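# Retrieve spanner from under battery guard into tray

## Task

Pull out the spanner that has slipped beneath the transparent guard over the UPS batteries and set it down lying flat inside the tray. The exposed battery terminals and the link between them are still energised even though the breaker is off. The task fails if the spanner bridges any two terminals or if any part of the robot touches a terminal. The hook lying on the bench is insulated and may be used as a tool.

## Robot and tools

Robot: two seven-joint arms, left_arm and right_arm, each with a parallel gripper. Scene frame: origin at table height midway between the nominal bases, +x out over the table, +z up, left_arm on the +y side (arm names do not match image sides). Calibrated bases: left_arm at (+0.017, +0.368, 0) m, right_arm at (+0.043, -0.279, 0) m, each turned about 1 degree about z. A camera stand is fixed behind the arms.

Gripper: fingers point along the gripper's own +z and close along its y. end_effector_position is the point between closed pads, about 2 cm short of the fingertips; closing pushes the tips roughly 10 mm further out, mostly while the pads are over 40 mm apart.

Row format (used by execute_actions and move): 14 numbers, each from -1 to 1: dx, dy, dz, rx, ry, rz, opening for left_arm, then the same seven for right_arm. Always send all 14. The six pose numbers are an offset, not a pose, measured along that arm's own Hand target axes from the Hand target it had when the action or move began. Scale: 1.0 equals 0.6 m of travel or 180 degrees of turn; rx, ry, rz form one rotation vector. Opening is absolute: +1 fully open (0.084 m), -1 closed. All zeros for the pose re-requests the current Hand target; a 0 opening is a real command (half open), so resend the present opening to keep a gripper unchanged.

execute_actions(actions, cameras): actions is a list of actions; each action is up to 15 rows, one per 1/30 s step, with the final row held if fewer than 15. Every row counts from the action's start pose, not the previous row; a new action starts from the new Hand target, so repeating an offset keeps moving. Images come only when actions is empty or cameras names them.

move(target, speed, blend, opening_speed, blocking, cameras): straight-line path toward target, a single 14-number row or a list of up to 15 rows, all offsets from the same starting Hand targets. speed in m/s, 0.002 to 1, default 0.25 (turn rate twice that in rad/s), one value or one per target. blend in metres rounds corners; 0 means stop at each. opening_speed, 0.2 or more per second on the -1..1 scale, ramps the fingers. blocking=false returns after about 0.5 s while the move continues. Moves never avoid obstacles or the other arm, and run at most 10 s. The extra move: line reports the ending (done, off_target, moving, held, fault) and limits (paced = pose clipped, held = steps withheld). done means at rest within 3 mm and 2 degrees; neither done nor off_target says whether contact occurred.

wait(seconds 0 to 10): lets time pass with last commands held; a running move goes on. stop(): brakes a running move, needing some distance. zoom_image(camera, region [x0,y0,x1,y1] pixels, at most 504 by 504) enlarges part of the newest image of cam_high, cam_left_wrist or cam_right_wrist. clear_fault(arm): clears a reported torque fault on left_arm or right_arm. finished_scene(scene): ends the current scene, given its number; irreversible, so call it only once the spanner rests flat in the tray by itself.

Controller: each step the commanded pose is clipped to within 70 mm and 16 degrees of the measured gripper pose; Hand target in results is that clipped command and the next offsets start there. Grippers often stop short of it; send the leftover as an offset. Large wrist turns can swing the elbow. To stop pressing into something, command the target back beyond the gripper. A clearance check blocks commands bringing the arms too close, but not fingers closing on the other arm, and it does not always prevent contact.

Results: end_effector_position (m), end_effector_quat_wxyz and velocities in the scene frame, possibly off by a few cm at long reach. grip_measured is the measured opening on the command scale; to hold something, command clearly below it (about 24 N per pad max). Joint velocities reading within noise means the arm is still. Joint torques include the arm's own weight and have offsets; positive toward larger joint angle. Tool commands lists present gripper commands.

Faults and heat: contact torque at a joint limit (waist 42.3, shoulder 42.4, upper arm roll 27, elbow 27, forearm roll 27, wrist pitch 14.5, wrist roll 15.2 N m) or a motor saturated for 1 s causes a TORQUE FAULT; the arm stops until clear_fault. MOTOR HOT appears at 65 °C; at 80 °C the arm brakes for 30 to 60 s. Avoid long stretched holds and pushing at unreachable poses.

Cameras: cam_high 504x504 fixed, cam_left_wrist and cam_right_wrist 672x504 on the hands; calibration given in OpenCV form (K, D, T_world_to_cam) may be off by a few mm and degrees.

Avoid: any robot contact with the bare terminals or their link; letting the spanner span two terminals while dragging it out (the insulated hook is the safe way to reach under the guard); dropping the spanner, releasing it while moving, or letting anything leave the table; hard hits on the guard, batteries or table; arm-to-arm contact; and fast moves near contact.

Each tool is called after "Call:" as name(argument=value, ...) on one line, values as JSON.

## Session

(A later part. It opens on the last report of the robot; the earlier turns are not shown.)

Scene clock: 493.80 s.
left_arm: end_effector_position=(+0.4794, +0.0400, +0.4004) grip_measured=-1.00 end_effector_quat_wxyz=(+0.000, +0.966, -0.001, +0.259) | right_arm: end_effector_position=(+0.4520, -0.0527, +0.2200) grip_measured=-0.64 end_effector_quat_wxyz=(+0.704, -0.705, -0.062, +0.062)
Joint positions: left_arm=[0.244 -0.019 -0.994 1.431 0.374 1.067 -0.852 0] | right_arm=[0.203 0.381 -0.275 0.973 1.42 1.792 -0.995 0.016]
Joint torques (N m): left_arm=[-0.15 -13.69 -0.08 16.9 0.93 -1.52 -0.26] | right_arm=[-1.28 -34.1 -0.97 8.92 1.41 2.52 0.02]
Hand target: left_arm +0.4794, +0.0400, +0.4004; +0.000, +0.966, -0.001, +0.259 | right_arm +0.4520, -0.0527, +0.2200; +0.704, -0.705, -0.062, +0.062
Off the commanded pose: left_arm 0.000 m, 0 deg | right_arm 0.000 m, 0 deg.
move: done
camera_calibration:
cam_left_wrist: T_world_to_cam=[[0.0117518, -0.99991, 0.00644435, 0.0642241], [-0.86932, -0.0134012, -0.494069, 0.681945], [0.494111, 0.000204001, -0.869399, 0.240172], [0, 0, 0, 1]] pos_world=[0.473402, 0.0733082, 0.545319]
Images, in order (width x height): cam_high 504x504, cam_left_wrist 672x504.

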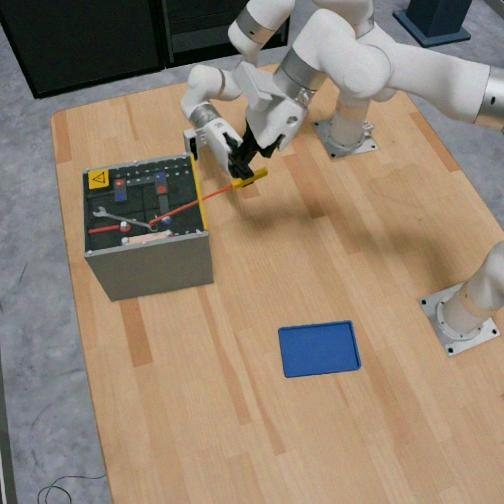

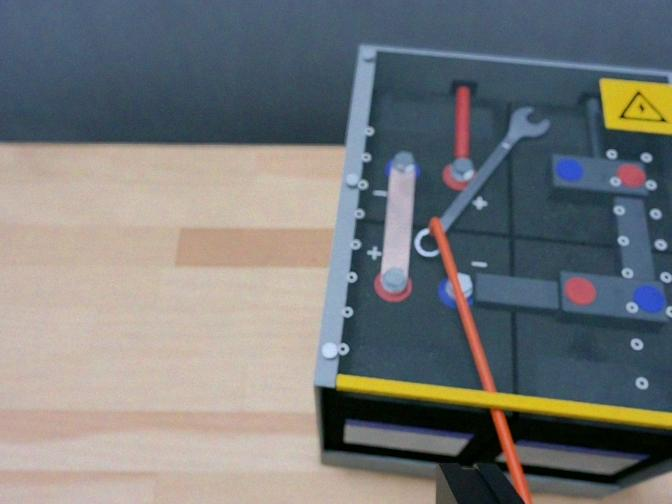

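Call:
move(target=[[0,0,0,0,0,0,-1,-0.0103,0,0.0052,0,0,0,-1],[0,0,0,0,0,0,-1,-0.0103,0.005,0.0052,0,0,0,-1]], cameras=["cam_left_wrist","cam_high"], speed=0.04)

Call:
zoom_image(camera="cam_left_wrist", region=[370, 180, 490, 300])

Call:
zoom_image(camera="cam_high", region=[120, 190, 200, 250])

Scene clock: 507.63 s.
left_arm: end_effector_position=(+0.4794, +0.0400, +0.4004) grip_measured=-1.00 end_effector_quat_wxyz=(+0.000, +0.966, -0.001, +0.259) | right_arm: end_effector_position=(+0.4454, -0.0507, +0.2170) grip_measured=-0.64 end_effector_quat_wxyz=(+0.704, -0.705, -0.062, +0.062)
Joint positions: left_arm=[0.244 -0.019 -0.994 1.431 0.374 1.067 -0.852 0] | right_arm=[0.207 0.371 -0.273 0.949 1.419 1.785 -1.009 0.016]
Joint torques (N m): left_arm=[-0.22 -13.2 -0.17 16.52 1.03 -1.44 -0.06] | right_arm=[-0.99 -33.67 -0.96 8.81 1.37 2.41 -0.51]
Hand target: left_arm +0.4794, +0.0400, +0.4004; +0.000, +0.966, -0.001, +0.259 | right_arm +0.4454, -0.0507, +0.2170; +0.704, -0.705, -0.062, +0.062
Off the commanded pose: left_arm 0.000 m, 0 deg | right_arm 0.000 m, 0 deg.
move: done
camera_calibration:
cam_left_wrist: T_world_to_cam=[[0.0117518, -0.99991, 0.00644435, 0.0642241], [-0.86932, -0.0134012, -0.494069, 0.681945], [0.494111, 0.000204001, -0.869399, 0.240172], [0, 0, 0, 1]] pos_world=[0.473402, 0.0733082, 0.545319]
Images, in order (width x height): cam_high 504x504, cam_left_wrist 672x504.

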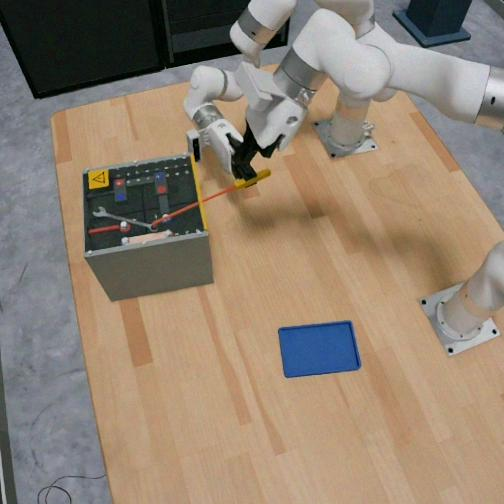

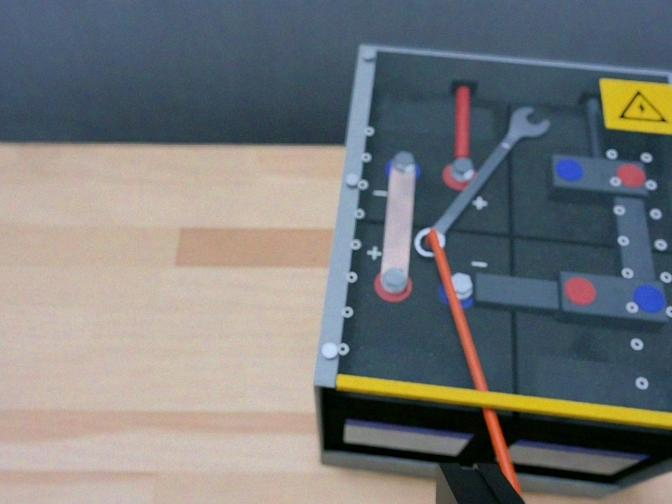

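Scaled by 4.200.

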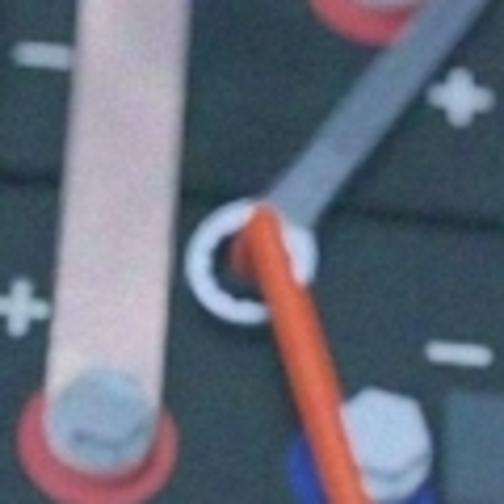

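Scaled by 6.300.

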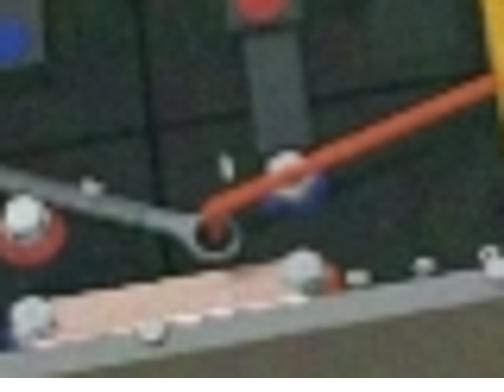

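Call:
move(target=[0,0,0,0,0,0,-1,0,0.01,0,0,0,0,-1], cameras=["cam_left_wrist","cam_high"], speed=0.04)

Call:
zoom_image(camera="cam_left_wrist", region=[370, 180, 490, 300])

Call:
zoom_image(camera="cam_high", region=[120, 190, 200, 250])

Scene clock: 513.17 s.
left_arm: end_effector_position=(+0.4794, +0.0400, +0.4004) grip_measured=-1.00 end_effector_quat_wxyz=(+0.000, +0.966, -0.001, +0.259) | right_arm: end_effector_position=(+0.4454, -0.0507, +0.2110) grip_measured=-0.64 end_effector_quat_wxyz=(+0.704, -0.705, -0.062, +0.062)
Joint positions: left_arm=[0.244 -0.019 -0.994 1.431 0.374 1.067 -0.852 0] | right_arm=[0.206 0.387 -0.272 0.951 1.42 1.785 -1.022 0.016]
Joint torques (N m): left_arm=[0.14 -13.29 -0.02 16.64 0.67 -1.42 -0.12] | right_arm=[-1.18 -34.13 -0.99 8.66 1.38 2.48 -0.5]
Hand target: left_arm +0.4794, +0.0400, +0.4004; +0.000, +0.966, -0.001, +0.259 | right_arm +0.4454, -0.0507, +0.2110; +0.704, -0.705, -0.062, +0.062
Off the commanded pose: left_arm 0.000 m, 0 deg | right_arm 0.000 m, 0 deg.
move: done
camera_calibration:
cam_left_wrist: T_world_to_cam=[[0.0117518, -0.99991, 0.00644435, 0.0642241], [-0.86932, -0.0134012, -0.494069, 0.681945], [0.494111, 0.000204001, -0.869399, 0.240172], [0, 0, 0, 1]] pos_world=[0.473402, 0.0733082, 0.545319]
Images, in order (width x height): cam_high 504x504, cam_left_wrist 672x504.

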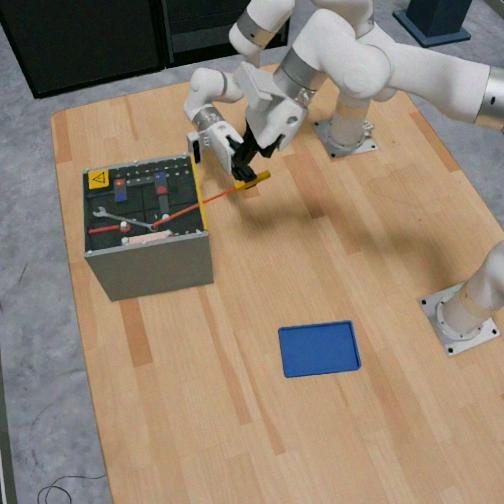

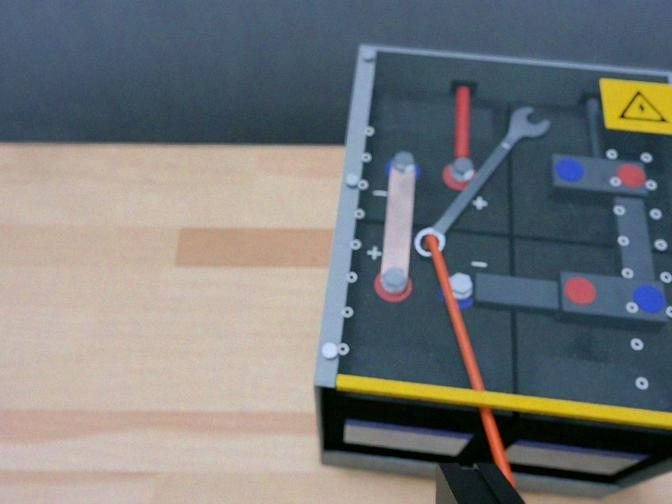

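Scaled by 4.200.

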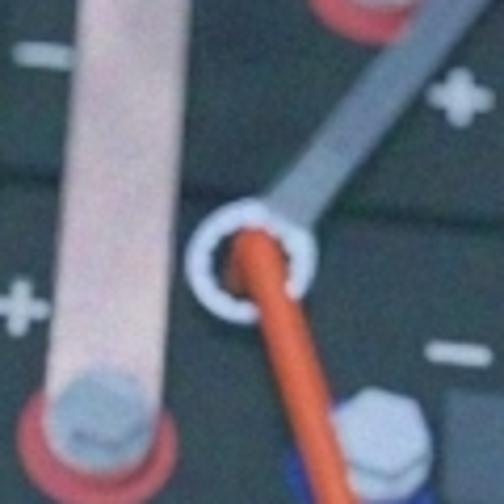

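Scaled by 6.300.

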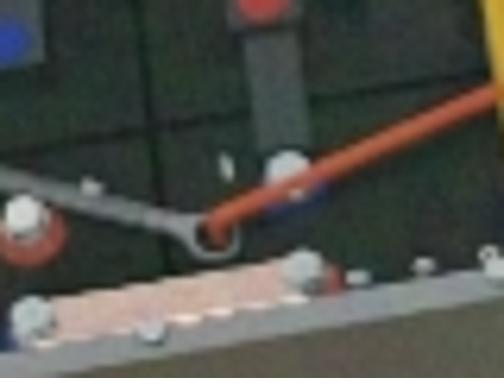

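Call:
move(target=[0,0,0,0,0,0,-1,-0.0468,0,0.0133,0,0,0,-1], cameras=["cam_left_wrist"], speed=0.03)

Call:
zoom_image(camera="cam_left_wrist", region=[360, 80, 560, 310])

Scene clock: 523.33 s.
left_arm: end_effector_position=(+0.4794, +0.0400, +0.4004) grip_measured=-1.00 end_effector_quat_wxyz=(+0.000, +0.966, -0.001, +0.259) | right_arm: end_effector_position=(+0.4163, -0.0478, +0.2110) grip_measured=-0.64 end_effector_quat_wxyz=(+0.704, -0.705, -0.062, +0.062)
Joint positions: left_arm=[0.244 -0.019 -0.994 1.431 0.374 1.067 -0.852 0] | right_arm=[0.22 0.315 -0.275 0.845 1.407 1.763 -1.055 0.016]
Joint torques (N m): left_arm=[-0.26 -13.16 -0.28 16.61 0.85 -1.45 -0.11] | right_arm=[0.72 -33.44 -1.21 7.73 0.82 2.18 -0.54]
Hand target: left_arm +0.4794, +0.0400, +0.4004; +0.000, +0.966, -0.001, +0.259 | right_arm +0.4163, -0.0478, +0.2110; +0.704, -0.705, -0.062, +0.062
Off the commanded pose: left_arm 0.000 m, 0 deg | right_arm 0.000 m, 0 deg.
move: done
camera_calibration:
cam_left_wrist: T_world_to_cam=[[0.0117518, -0.99991, 0.00644435, 0.0642241], [-0.86932, -0.0134012, -0.494069, 0.681945], [0.494111, 0.000204001, -0.869399, 0.240172], [0, 0, 0, 1]] pos_world=[0.473402, 0.0733082, 0.545319]
Images, in order (width x height): cam_left_wrist 672x504.

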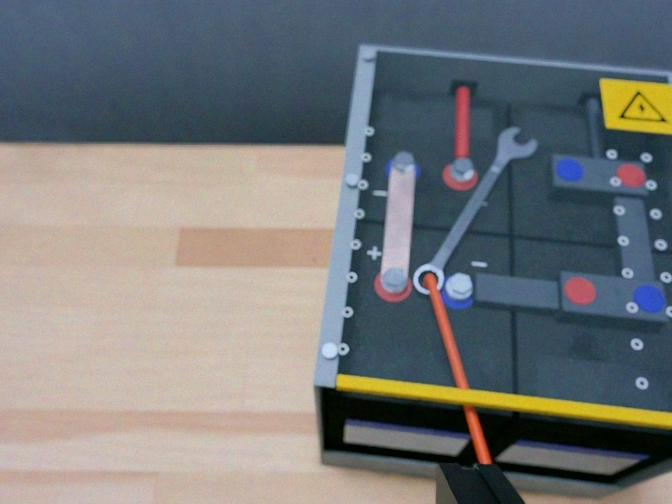

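Scaled by 2.191.

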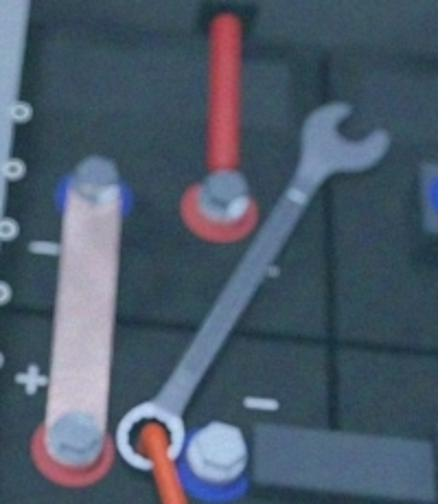

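Call:
move(target=[[0,0,0,0,0,0,-1,-0.0223,0,0.0175,0,0,0,-1],[0,0,0,0,0,0,-1,-0.0664,0,0.055,0,0,0,-1]], cameras=["cam_left_wrist"], speed=0.03, blend=[0.003,0])

Call:
zoom_image(camera="cam_left_wrist", region=[340, 120, 560, 370])

Scene clock: 540.60 s.
left_arm: end_effector_position=(+0.4794, +0.0400, +0.4004) grip_measured=-1.00 end_effector_quat_wxyz=(+0.000, +0.966, -0.001, +0.259) | right_arm: end_effector_position=(+0.3714, -0.0222, +0.2110) grip_measured=-0.64 end_effector_quat_wxyz=(+0.704, -0.705, -0.062, +0.062)
Joint positions: left_arm=[0.244 -0.019 -0.994 1.431 0.374 1.067 -0.852 0] | right_arm=[0.27 0.2 -0.247 0.684 1.445 1.691 -1.092 0.016]
Joint torques (N m): left_arm=[-0.34 -13.26 0.02 16.86 0.9 -1.52 -0.04] | right_arm=[0.87 -29.39 -0.08 7.39 1.22 2.2 -0.52]
Hand target: left_arm +0.4794, +0.0400, +0.4004; +0.000, +0.966, -0.001, +0.259 | right_arm +0.3714, -0.0222, +0.2110; +0.704, -0.705, -0.062, +0.062
Off the commanded pose: left_arm 0.000 m, 0 deg | right_arm 0.000 m, 0 deg.
move: done
camera_calibration:
cam_left_wrist: T_world_to_cam=[[0.0117518, -0.99991, 0.00644435, 0.0642241], [-0.86932, -0.0134012, -0.494069, 0.681945], [0.494111, 0.000204001, -0.869399, 0.240172], [0, 0, 0, 1]] pos_world=[0.473402, 0.0733082, 0.545319]
Images, in order (width x height): cam_left_wrist 672x504.

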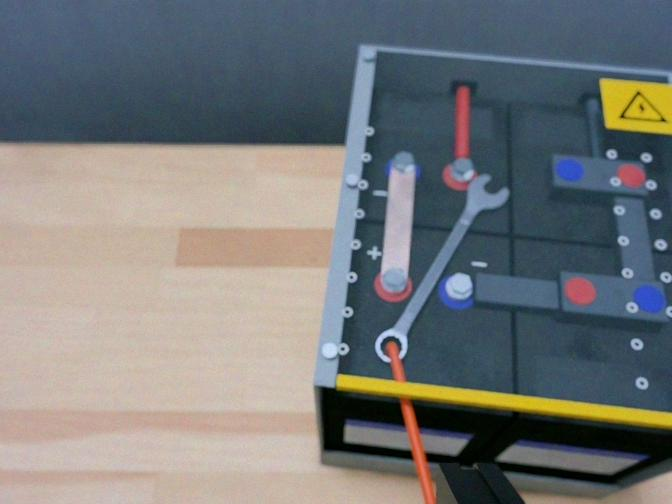

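Scaled by 2.016.

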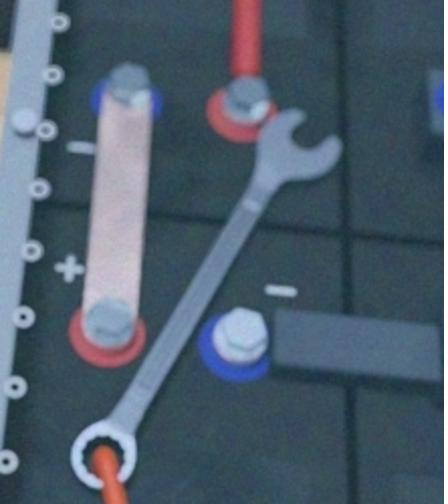

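Call:
move(target=[0,0,0,0,0,0,-1,-0.0685,0,0.0527,0,0,0,-1], cameras=["cam_left_wrist","cam_high"], speed=0.03)

Call:
zoom_image(camera="cam_left_wrist", region=[310, 160, 530, 430])

Call:
zoom_image(camera="cam_high", region=[120, 180, 240, 280])

Scene clock: 557.30 s.
left_arm: end_effector_position=(+0.4794, +0.0400, +0.4004) grip_measured=-1.00 end_effector_quat_wxyz=(+0.000, +0.966, -0.001, +0.259) | right_arm: end_effector_position=(+0.3254, +0.0018, +0.2110) grip_measured=-0.64 end_effector_quat_wxyz=(+0.704, -0.705, -0.062, +0.062)
Joint positions: left_arm=[0.244 -0.019 -0.994 1.431 0.374 1.067 -0.852 0] | right_arm=[0.32 0.085 -0.208 0.531 1.504 1.622 -1.124 0.016]
Joint torques (N m): left_arm=[-0.07 -13.48 -0.2 16.68 0.76 -1.33 -0.16] | right_arm=[0.81 -25.41 0.14 7.24 1.13 2.22 -0.45]
Hand target: left_arm +0.4794, +0.0400, +0.4004; +0.000, +0.966, -0.001, +0.259 | right_arm +0.3254, +0.0018, +0.2110; +0.704, -0.705, -0.062, +0.062
Off the commanded pose: left_arm 0.000 m, 0 deg | right_arm 0.000 m, 0 deg.
move: done
camera_calibration:
cam_left_wrist: T_world_to_cam=[[0.0117518, -0.99991, 0.00644435, 0.0642241], [-0.86932, -0.0134012, -0.494069, 0.681945], [0.494111, 0.000204001, -0.869399, 0.240172], [0, 0, 0, 1]] pos_world=[0.473402, 0.0733082, 0.545319]
Images, in order (width x height): cam_high 504x504, cam_left_wrist 672x504.

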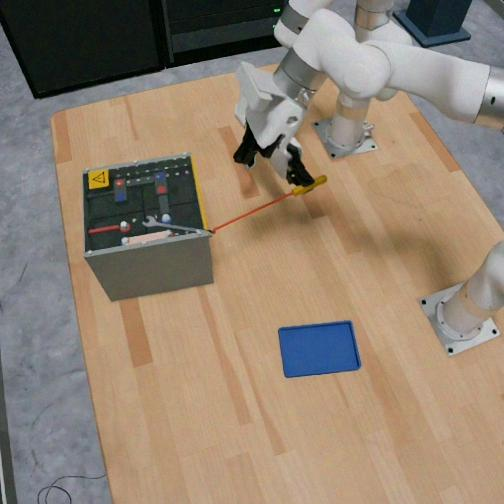

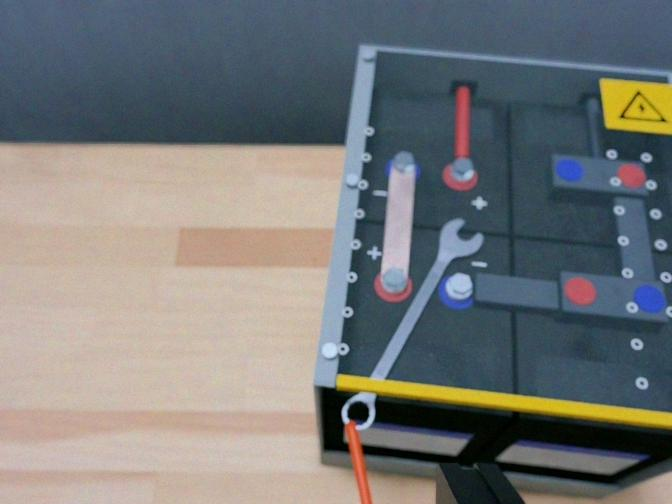

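Scaled by 1.867.

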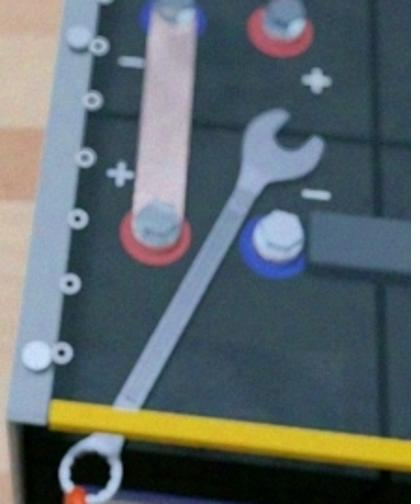

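Scaled by 4.200.

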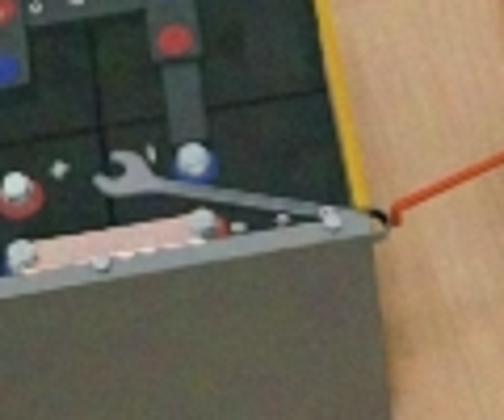

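Call:
move(target=[[0,0,0,0,0,0,-1,-0.0127,0,0.0108,0,0,0,-1],[0,0,0,0,0,0,-1,-0.0127,-0.0233,0.0108,0,0,0,-1],[0,0,0,0,0,0,-1,-0.0957,-0.0333,-0.076,0,0,0,-1]], cameras=["cam_left_wrist","cam_high"], speed=[0.03,0.03,0.08])

Call:
zoom_image(camera="cam_left_wrist", region=[310, 180, 530, 450])

Scene clock: 607.60 s.
left_arm: end_effector_position=(+0.4794, +0.0400, +0.4004) grip_measured=-1.00 end_effector_quat_wxyz=(+0.000, +0.966, -0.001, +0.259) | right_arm: end_effector_position=(+0.2768, -0.0531, +0.2310) grip_measured=-0.64 end_effector_quat_wxyz=(+0.704, -0.705, -0.062, +0.062)
Joint positions: left_arm=[0.244 -0.019 -0.994 1.431 0.374 1.067 -0.852 0] | right_arm=[0.217 -0.134 -0.309 0.362 1.3 1.668 -1.088 0.016]
Joint torques (N m): left_arm=[-0.34 -13.35 -0.01 16.67 0.63 -1.45 -0.2] | right_arm=[-1.17 -17.92 0.06 7.26 0.72 2.65 0.03]
Hand target: left_arm +0.4794, +0.0400, +0.4004; +0.000, +0.966, -0.001, +0.259 | right_arm +0.2768, -0.0531, +0.2310; +0.704, -0.705, -0.062, +0.062
Off the commanded pose: left_arm 0.000 m, 0 deg | right_arm 0.000 m, 0 deg.
move: done
camera_calibration:
cam_left_wrist: T_world_to_cam=[[0.0117518, -0.99991, 0.00644435, 0.0642241], [-0.86932, -0.0134012, -0.494069, 0.681945], [0.494111, 0.000204001, -0.869399, 0.240172], [0, 0, 0, 1]] pos_world=[0.473402, 0.0733082, 0.545319]
Images, in order (width x height): cam_high 504x504, cam_left_wrist 672x504.

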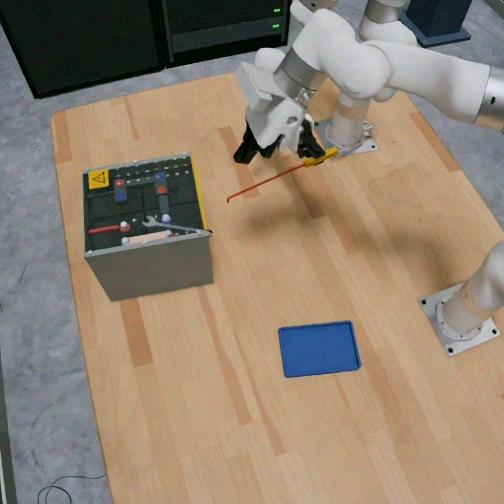

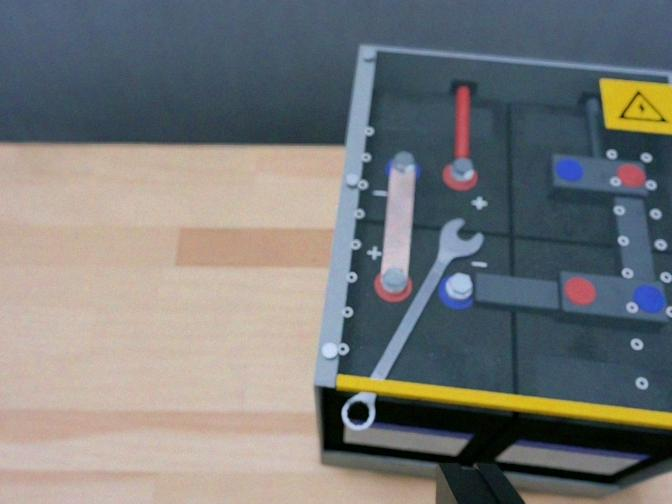

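Scaled by 1.867.

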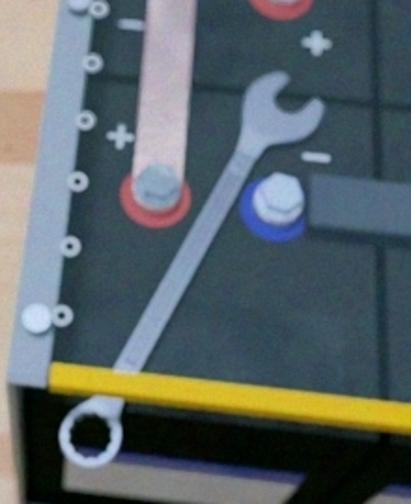

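Call:
move(target=[[0,0,0,0,0,0,-1,-0.0406,0,-0.23,0,0,0,-1],[0,0,0,0,0,0,-1,-0.0398,0.0963,-0.2255,-0.478,0.1725,0.1725,-1]], speed=0.3, blend=[0.03,0])

Scene clock: 634.40 s.
left_arm: end_effector_position=(+0.4794, +0.0400, +0.4004) grip_measured=-1.00 end_effector_quat_wxyz=(+0.000, +0.966, -0.001, +0.259) | right_arm: end_effector_position=(+0.2768, -0.1905, +0.1733) grip_measured=-0.64 end_effector_quat_wxyz=(+0.000, +0.967, -0.256, +0.000)
Joint positions: left_arm=[0.244 -0.019 -0.994 1.431 0.374 1.067 -0.852 0] | right_arm=[-0.207 -0.886 0.543 0.344 0.446 1.19 0.479 0.016]
Joint torques (N m): left_arm=[-0.04 -13.2 0.12 16.7 0.78 -1.42 -0.06] | right_arm=[-0.92 0.6 -4.76 11.33 -0.02 -2.13 0.1]
Hand target: left_arm +0.4794, +0.0400, +0.4004; +0.000, +0.966, -0.001, +0.259 | right_arm +0.2768, -0.1905, +0.1733; +0.000, +0.967, -0.256, +0.000
Off the commanded pose: left_arm 0.000 m, 0 deg | right_arm 0.000 m, 0 deg.
move: done

Call:
move(target=[[-0.1375,-0.093,0.3112,-0.357,0.131,-0.357,0,0,0,0.249,0,0,0,-1],[-0.1375,-0.093,0.3112,-0.357,0.131,-0.357,0,0,0,0.249,0,0,0,-0.2],[-0.1375,-0.093,0.3112,-0.357,0.131,-0.357,0,0,0,0.0,0,0,0,-0.2]], speed=0.2, cameras=["all"])

Call:
zoom_image(camera="cam_high", region=[140, 180, 280, 300])

Scene clock: 647.90 s.
left_arm: end_effector_position=(+0.5016, +0.0958, +0.1975) grip_measured=-0.01 end_effector_quat_wxyz=(+0.613, +0.612, +0.353, +0.354) | right_arm: end_effector_position=(+0.2767, -0.1905, +0.1733) grip_measured=-0.21 end_effector_quat_wxyz=(+0.000, +0.967, -0.256, +0.000)
Joint positions: left_arm=[-0.289 0.693 -0.249 0.682 0.06 -1.558 -1.413 0.044] | right_arm=[-0.209 -0.887 0.544 0.344 0.447 1.191 0.478 0.035]
Joint torques (N m): left_arm=[-0.4 -29.16 -3.19 5.91 0.85 -1.36 -0.2] | right_arm=[0.78 -1.51 -5.26 11.12 -0.01 -2.06 -0.37]
Hand target: left_arm +0.5016, +0.0958, +0.1975; +0.613, +0.612, +0.353, +0.354 | right_arm +0.2768, -0.1905, +0.1733; +0.000, +0.967, -0.256, +0.000
Off the commanded pose: left_arm 0.000 m, 0 deg | right_arm 0.000 m, 0 deg.
move: done
camera_calibration:
cam_left_wrist: T_world_to_cam=[[0.00720293, 0.0128197, 0.999892, -0.169828], [-0.507156, -0.861729, 0.0147017, 0.400772], [0.861824, -0.507207, 0.000294603, -0.254718], [0, 0, 0, 1]] pos_world=[0.424, 0.218339, 0.163993]
cam_right_wrist: T_world_to_cam=[[-0.48264, -0.875819, 0.000846834, -0.00418169], [-0.875646, 0.482524, -0.020372, 0.409266], [0.0174336, -0.0105739, -0.999792, 0.299158], [0, 0, 0, 1]] pos_world=[0.351138, -0.19798, 0.307437]

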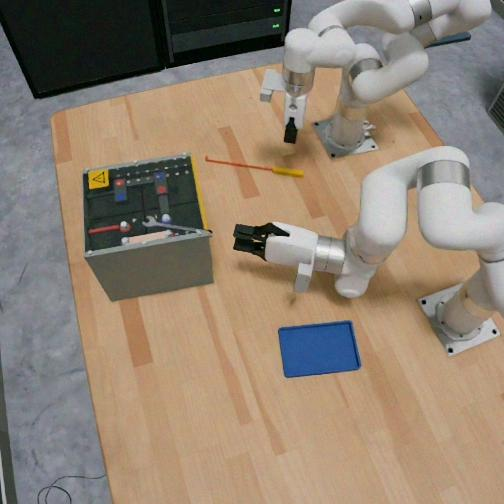

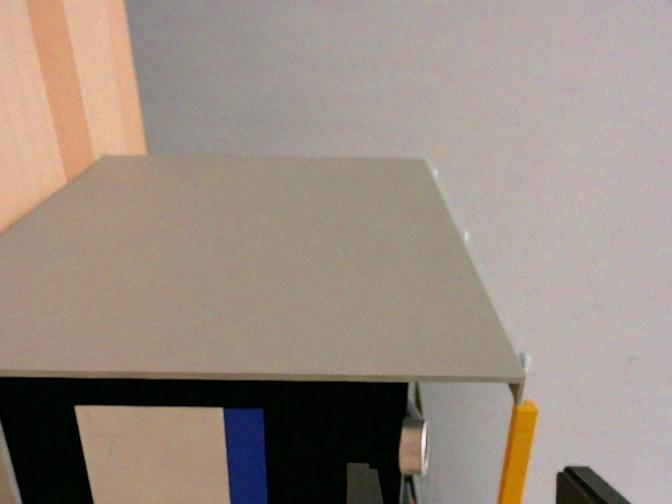

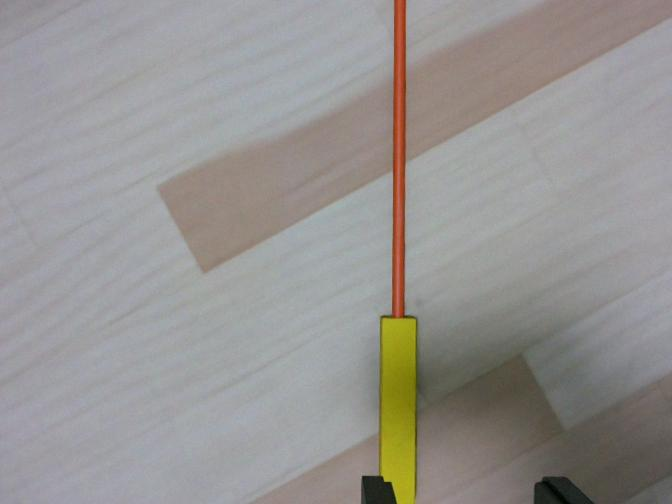

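Scaled by 3.600.

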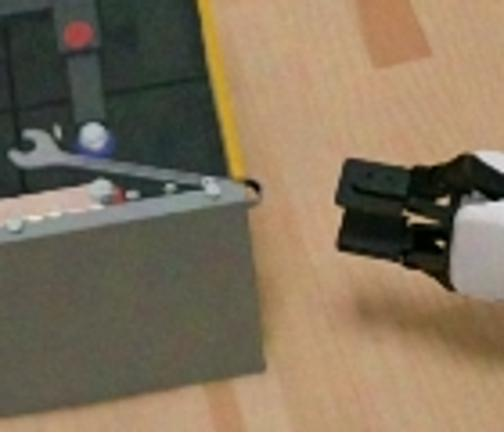

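Call:
move(target=[[0,-0.0083,0,0,0,0,0,0,0,0,0,0,0,0],[0,-0.0083,0.092,0,0,0,0,0,0,0,0,0,0,0]], speed=0.06, cameras=["cam_left_wrist","cam_high"])

Call:
zoom_image(camera="cam_high", region=[140, 180, 280, 300])

Scene clock: 669.43 s.
left_arm: end_effector_position=(+0.5493, +0.0681, +0.1925) grip_measured=-0.01 end_effector_quat_wxyz=(+0.613, +0.612, +0.353, +0.354) | right_arm: end_effector_position=(+0.2768, -0.1905, +0.1733) grip_measured=-0.01 end_effector_quat_wxyz=(+0.000, +0.967, -0.256, +0.000)
Joint positions: left_arm=[-0.305 0.768 -0.248 0.88 0.058 -1.436 -1.407 0.044] | right_arm=[-0.209 -0.887 0.544 0.344 0.447 1.191 0.478 0.044]
Joint torques (N m): left_arm=[-0.31 -32.6 -3.1 7.75 0.18 -1.34 0.07] | right_arm=[0.6 -1.27 -5.15 10.73 -0.06 -2.32 -0.37]
Hand target: left_arm +0.5494, +0.0681, +0.1926; +0.613, +0.612, +0.353, +0.354 | right_arm +0.2768, -0.1905, +0.1733; +0.000, +0.967, -0.256, +0.000
Off the commanded pose: left_arm 0.000 m, 0 deg | right_arm 0.000 m, 0 deg.
move: done
camera_calibration:
cam_left_wrist: T_world_to_cam=[[0.00728905, 0.0127689, 0.999892, -0.16495], [-0.507155, -0.86173, 0.0147016, 0.401302], [0.861824, -0.507207, 0.000194605, -0.309895], [0, 0, 0, 1]] pos_world=[0.4718, 0.190739, 0.159093]
Images, in order (width x height): cam_high 504x504, cam_left_wrist 672x504.

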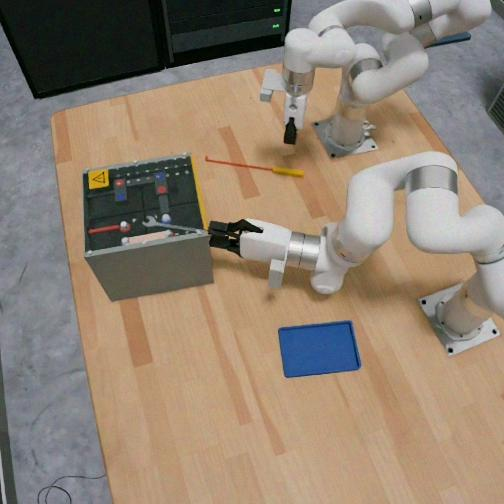

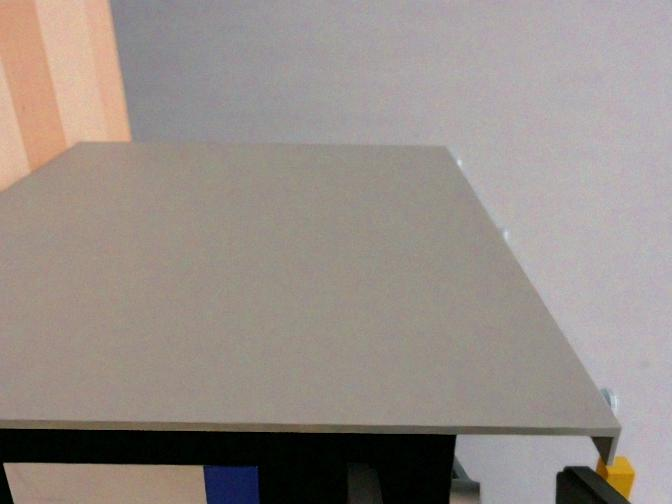

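Scaled by 3.600.

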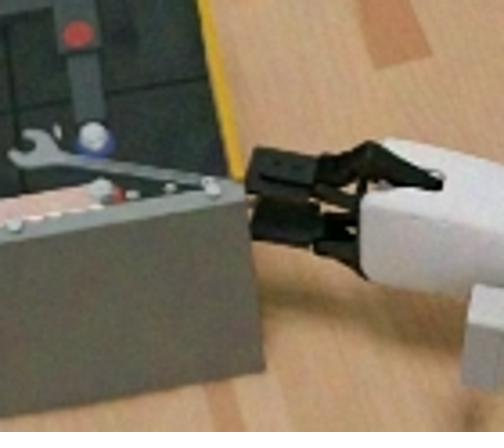

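Call:
move(target=[0,0,0,0,0,0,-1,0,0,0,0,0,0,0], opening_speed=0.7, cameras=["cam_left_wrist","cam_high"])

Call:
zoom_image(camera="cam_high", region=[120, 180, 260, 300])

Scene clock: 682.17 s.
left_arm: end_effector_position=(+0.5494, +0.0681, +0.1926) grip_measured=-0.81 end_effector_quat_wxyz=(+0.613, +0.612, +0.353, +0.354) | right_arm: end_effector_position=(+0.2768, -0.1905, +0.1733) grip_measured=-0.01 end_effector_quat_wxyz=(+0.000, +0.967, -0.256, +0.000)
Joint positions: left_arm=[-0.305 0.768 -0.248 0.88 0.058 -1.436 -1.407 0.008] | right_arm=[-0.209 -0.887 0.544 0.344 0.447 1.191 0.478 0.044]
Joint torques (N m): left_arm=[-0.38 -33.72 -3.38 7.25 0.36 -1.26 0.05] | right_arm=[0.17 -0.15 -5.17 10.73 -0.02 -2.26 -0.38]
Hand target: left_arm +0.5494, +0.0681, +0.1926; +0.613, +0.612, +0.353, +0.354 | right_arm +0.2768, -0.1905, +0.1733; +0.000, +0.967, -0.256, +0.000
Off the commanded pose: left_arm 0.000 m, 0 deg | right_arm 0.000 m, 0 deg.
move: done
camera_calibration:
cam_left_wrist: T_world_to_cam=[[0.00720293, 0.0128197, 0.999892, -0.164919], [-0.507156, -0.861729, 0.0147017, 0.401303], [0.861824, -0.507207, 0.000294603, -0.309911], [0, 0, 0, 1]] pos_world=[0.4718, 0.190739, 0.159093]
Images, in order (width x height): cam_high 504x504, cam_left_wrist 672x504.

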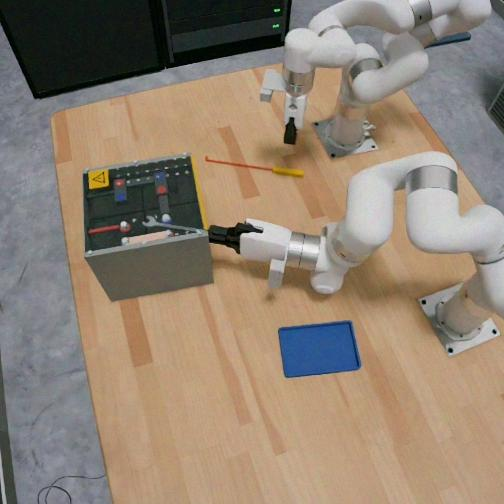

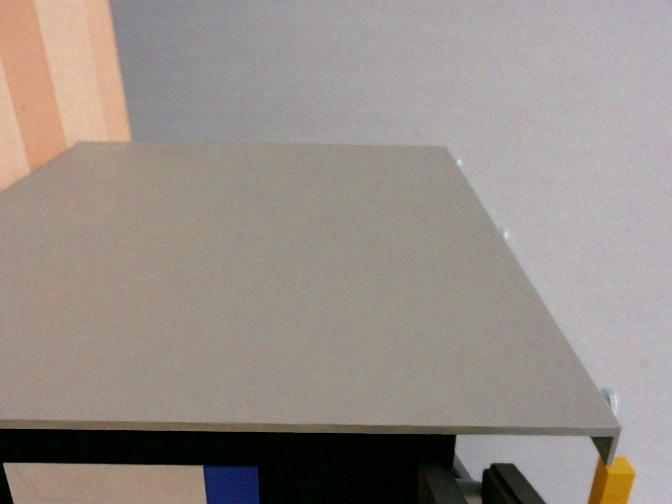

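Scaled by 3.600.

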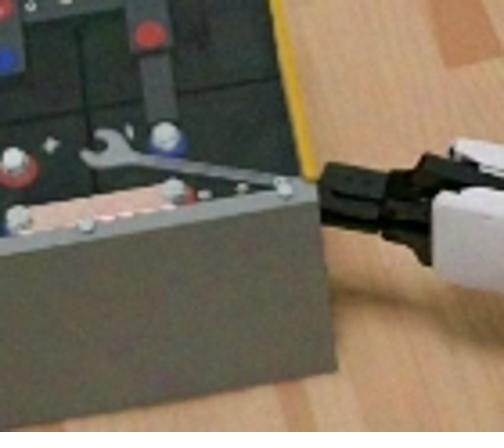

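Call:
move(target=[[0,0,-0.01,0,0,0,-1,0,0,0,0,0,0,-1],[0,0.025,-0.01,0,0,0,-1,0.124,-0.2635,0.055,0.122,0.461,-0.133,-1]], speed=[0.04,0.1], cameras=["cam_right_wrist","cam_high"])

Call:
zoom_image(camera="cam_high", region=[120, 180, 260, 300])

Call:
zoom_image(camera="cam_right_wrist", region=[130, 100, 450, 340])

Scene clock: 708.30 s.
left_arm: end_effector_position=(+0.5442, +0.0711, +0.1988) grip_measured=-0.82 end_effector_quat_wxyz=(+0.613, +0.612, +0.353, +0.354) | right_arm: end_effector_position=(+0.3334, -0.1505, +0.1603) grip_measured=-1.00 end_effector_quat_wxyz=(+0.000, +0.942, -0.165, +0.293)
Joint positions: left_arm=[-0.301 0.74 -0.25 0.849 0.055 -1.439 -1.41 0.008] | right_arm=[-0.019 -1.021 0.945 0.109 0.631 0.521 0.598 0]
Joint torques (N m): left_arm=[0.92 -33.98 -3.96 6.86 0.18 -1.42 -0.17] | right_arm=[-0.87 1.97 -6.72 8.39 0.01 -2.96 -0.35]
Hand target: left_arm +0.5442, +0.0711, +0.1988; +0.613, +0.612, +0.353, +0.354 (not the last commanded pose) | right_arm +0.3334, -0.1505, +0.1603; +0.000, +0.942, -0.165, +0.293 (not the last commanded pose)
Off the commanded pose: left_arm 0.009 m, 0 deg | right_arm 0.107 m, 54 deg.
move: held (right_arm; a check stopped the path), off_target (left_arm; braked when a check withheld steps of right_arm); path passed 1 of 2 targets; limits=held
pose unreachable (right arm): on one or more control steps of this call, first in action 0 (counted from 0), this arm could not follow its commanded pose, so it was not sent that pose on those steps. It may still have moved: this result reports where it is.
cause: moving toward the commanded pose would bring two parts of the arm too close to each other (joints 3 (upper arm roll) to 5 (forearm roll) lie between them).
camera_calibration:
cam_right_wrist: T_world_to_cam=[[-0.299772, -0.949965, -0.0877666, 0.000218385], [-0.76725, 0.29474, -0.569611, 0.462937], [0.566979, -0.103415, -0.817215, 0.0592141], [0, 0, 0, 1]] pos_world=[0.321681, -0.130115, 0.312104]
Images, in order (width x height): cam_high 504x504, cam_right_wrist 672x504.

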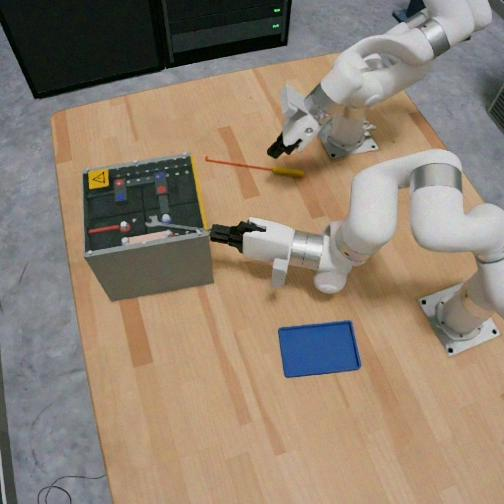

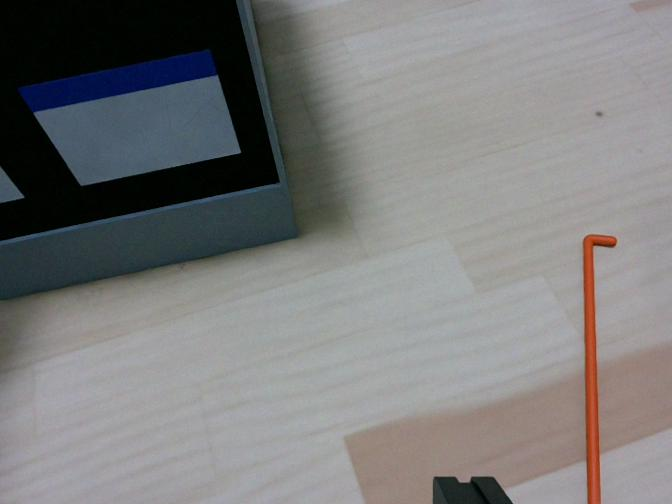

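Scaled by 3.600.

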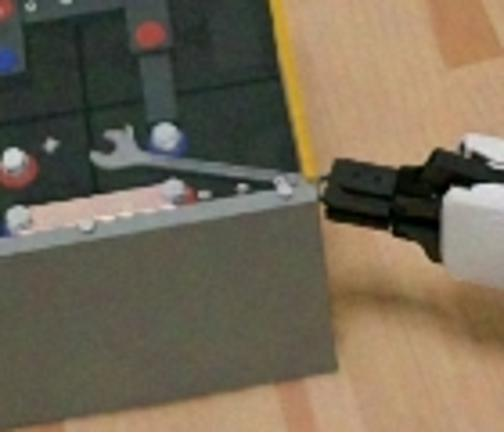

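Scaled by 1.575.

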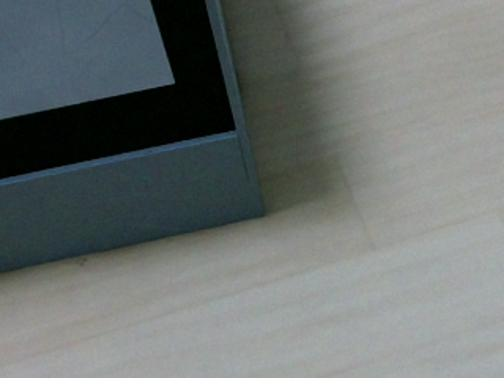

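Call:
move(target=[[0,0,0,0,0,0,-1,0.158,-0.115,0.098,0,0,0,-1],[0,0.015,0,0,0,0,-1,0.156,-0.193,0.177,0.074,0.278,-0.080,-1]], speed=0.15, cameras=["cam_right_wrist","cam_high"])

Call:
zoom_image(camera="cam_high", region=[120, 180, 260, 300])

Call:
zoom_image(camera="cam_right_wrist", region=[0, 100, 320, 340])

Scene clock: 728.80 s.
left_arm: end_effector_position=(+0.5441, +0.0711, +0.2078) grip_measured=-0.82 end_effector_quat_wxyz=(+0.613, +0.612, +0.353, +0.354) | right_arm: end_effector_position=(+0.5004, -0.0803, +0.1350) grip_measured=-1.00 end_effector_quat_wxyz=(-0.001, +0.737, +0.000, +0.676)
Joint positions: left_arm=[-0.298 0.71 -0.254 0.836 0.05 -1.422 -1.413 0.008] | right_arm=[-1.192 -1.405 2.142 0.487 0.728 -0.808 1.087 0]
Joint torques (N m): left_arm=[1.05 -34 -3.82 7.41 0.35 -1.44 -0.13] | right_arm=[0.81 19.58 -14.36 -2.32 2.13 -1.29 -0.35]
Hand target: left_arm +0.5441, +0.0711, +0.2078; +0.613, +0.612, +0.353, +0.354 | right_arm +0.5004, -0.0803, +0.1350; -0.001, +0.737, +0.000, +0.676
Off the commanded pose: left_arm 0.000 m, 0 deg | right_arm 0.000 m, 0 deg.
move: done
camera_calibration:
cam_right_wrist: T_world_to_cam=[[0.00151998, -0.999911, 0.0132402, -0.0536257], [-0.0658289, -0.0133115, -0.997742, 0.23811], [0.99783, 0.000644963, -0.0658433, -0.357543], [0, 0, 0, 1]] pos_world=[0.372523, -0.0502207, 0.214741]
Images, in order (width x height): cam_high 504x504, cam_right_wrist 672x504.

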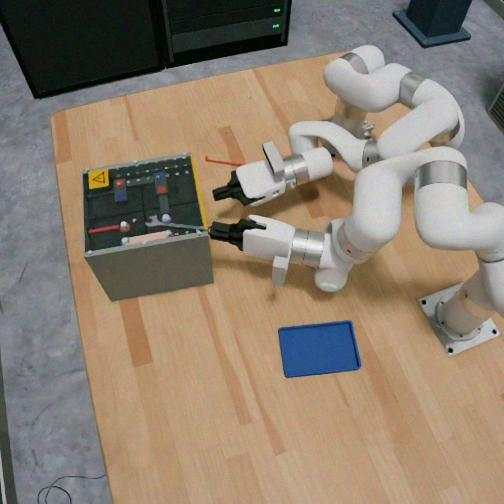

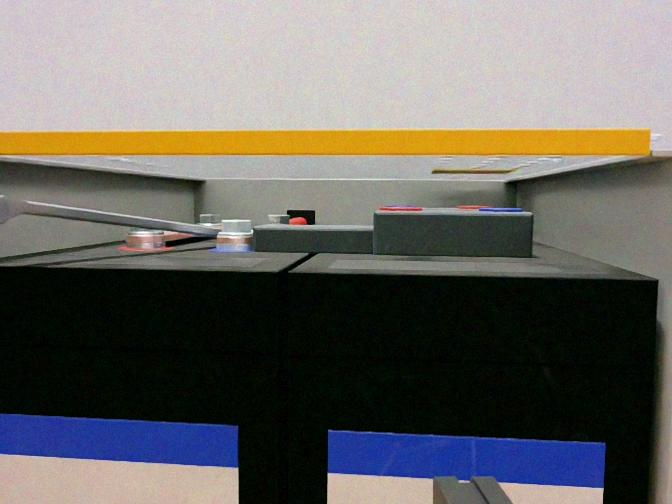

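Scaled by 3.600.

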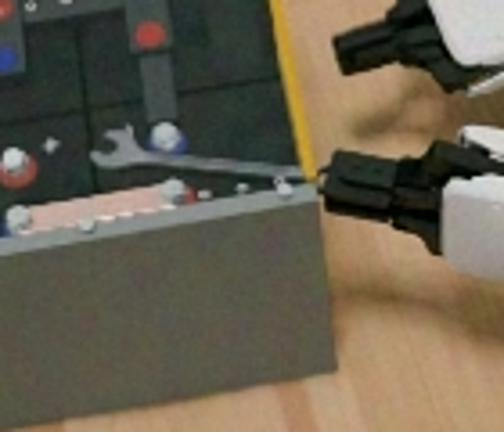

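Scaled by 1.575.

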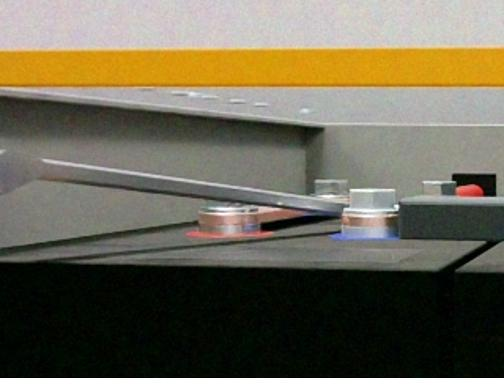

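Call:
move(target=[-0,0,0,-0.044,0,0,-1,0,0,0,0,0,0,-1], speed=0.1, cameras=["cam_right_wrist"])

Call:
zoom_image(camera="cam_right_wrist", region=[0, 100, 320, 340])

Scene clock: 742.87 s.
left_arm: end_effector_position=(+0.5441, +0.0711, +0.2078) grip_measured=-0.83 end_effector_quat_wxyz=(+0.654, +0.568, +0.328, +0.377) | right_arm: end_effector_position=(+0.5004, -0.0803, +0.1350) grip_measured=-1.00 end_effector_quat_wxyz=(-0.001, +0.737, +0.000, +0.676)
Joint positions: left_arm=[-0.313 0.837 -0.24 0.933 0.09 -1.586 -1.402 0.008] | right_arm=[-1.192 -1.405 2.142 0.487 0.728 -0.808 1.087 0]
Joint torques (N m): left_arm=[-0.47 -34.24 -3.69 7.61 0.93 -1.57 0] | right_arm=[0.78 19.36 -14.28 -2.42 2.12 -1.24 -0.35]
Hand target: left_arm +0.5441, +0.0711, +0.2078; +0.654, +0.568, +0.328, +0.377 | right_arm +0.5004, -0.0803, +0.1350; -0.001, +0.737, +0.000, +0.676
Off the commanded pose: left_arm 0.000 m, 0 deg | right_arm 0.000 m, 0 deg.
move: done
camera_calibration:
cam_right_wrist: T_world_to_cam=[[0.00142802, -0.99991, 0.0133476, -0.0536127], [-0.0658305, -0.0134126, -0.997741, 0.238006], [0.99783, 0.000546118, -0.0658437, -0.357554], [0, 0, 0, 1]] pos_world=[0.372523, -0.0502203, 0.214641]
Images, in order (width x height): cam_right_wrist 672x504.

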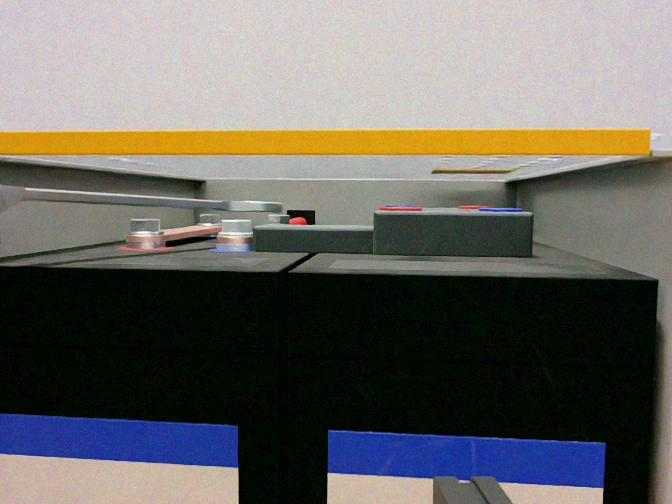

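Scaled by 1.575.

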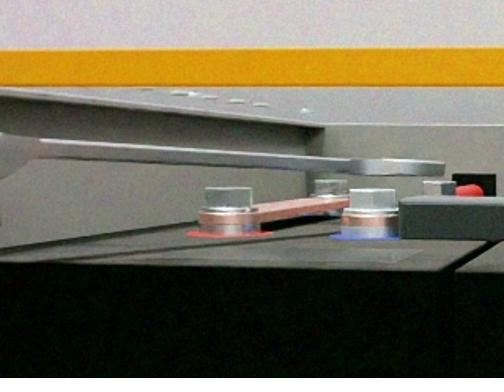

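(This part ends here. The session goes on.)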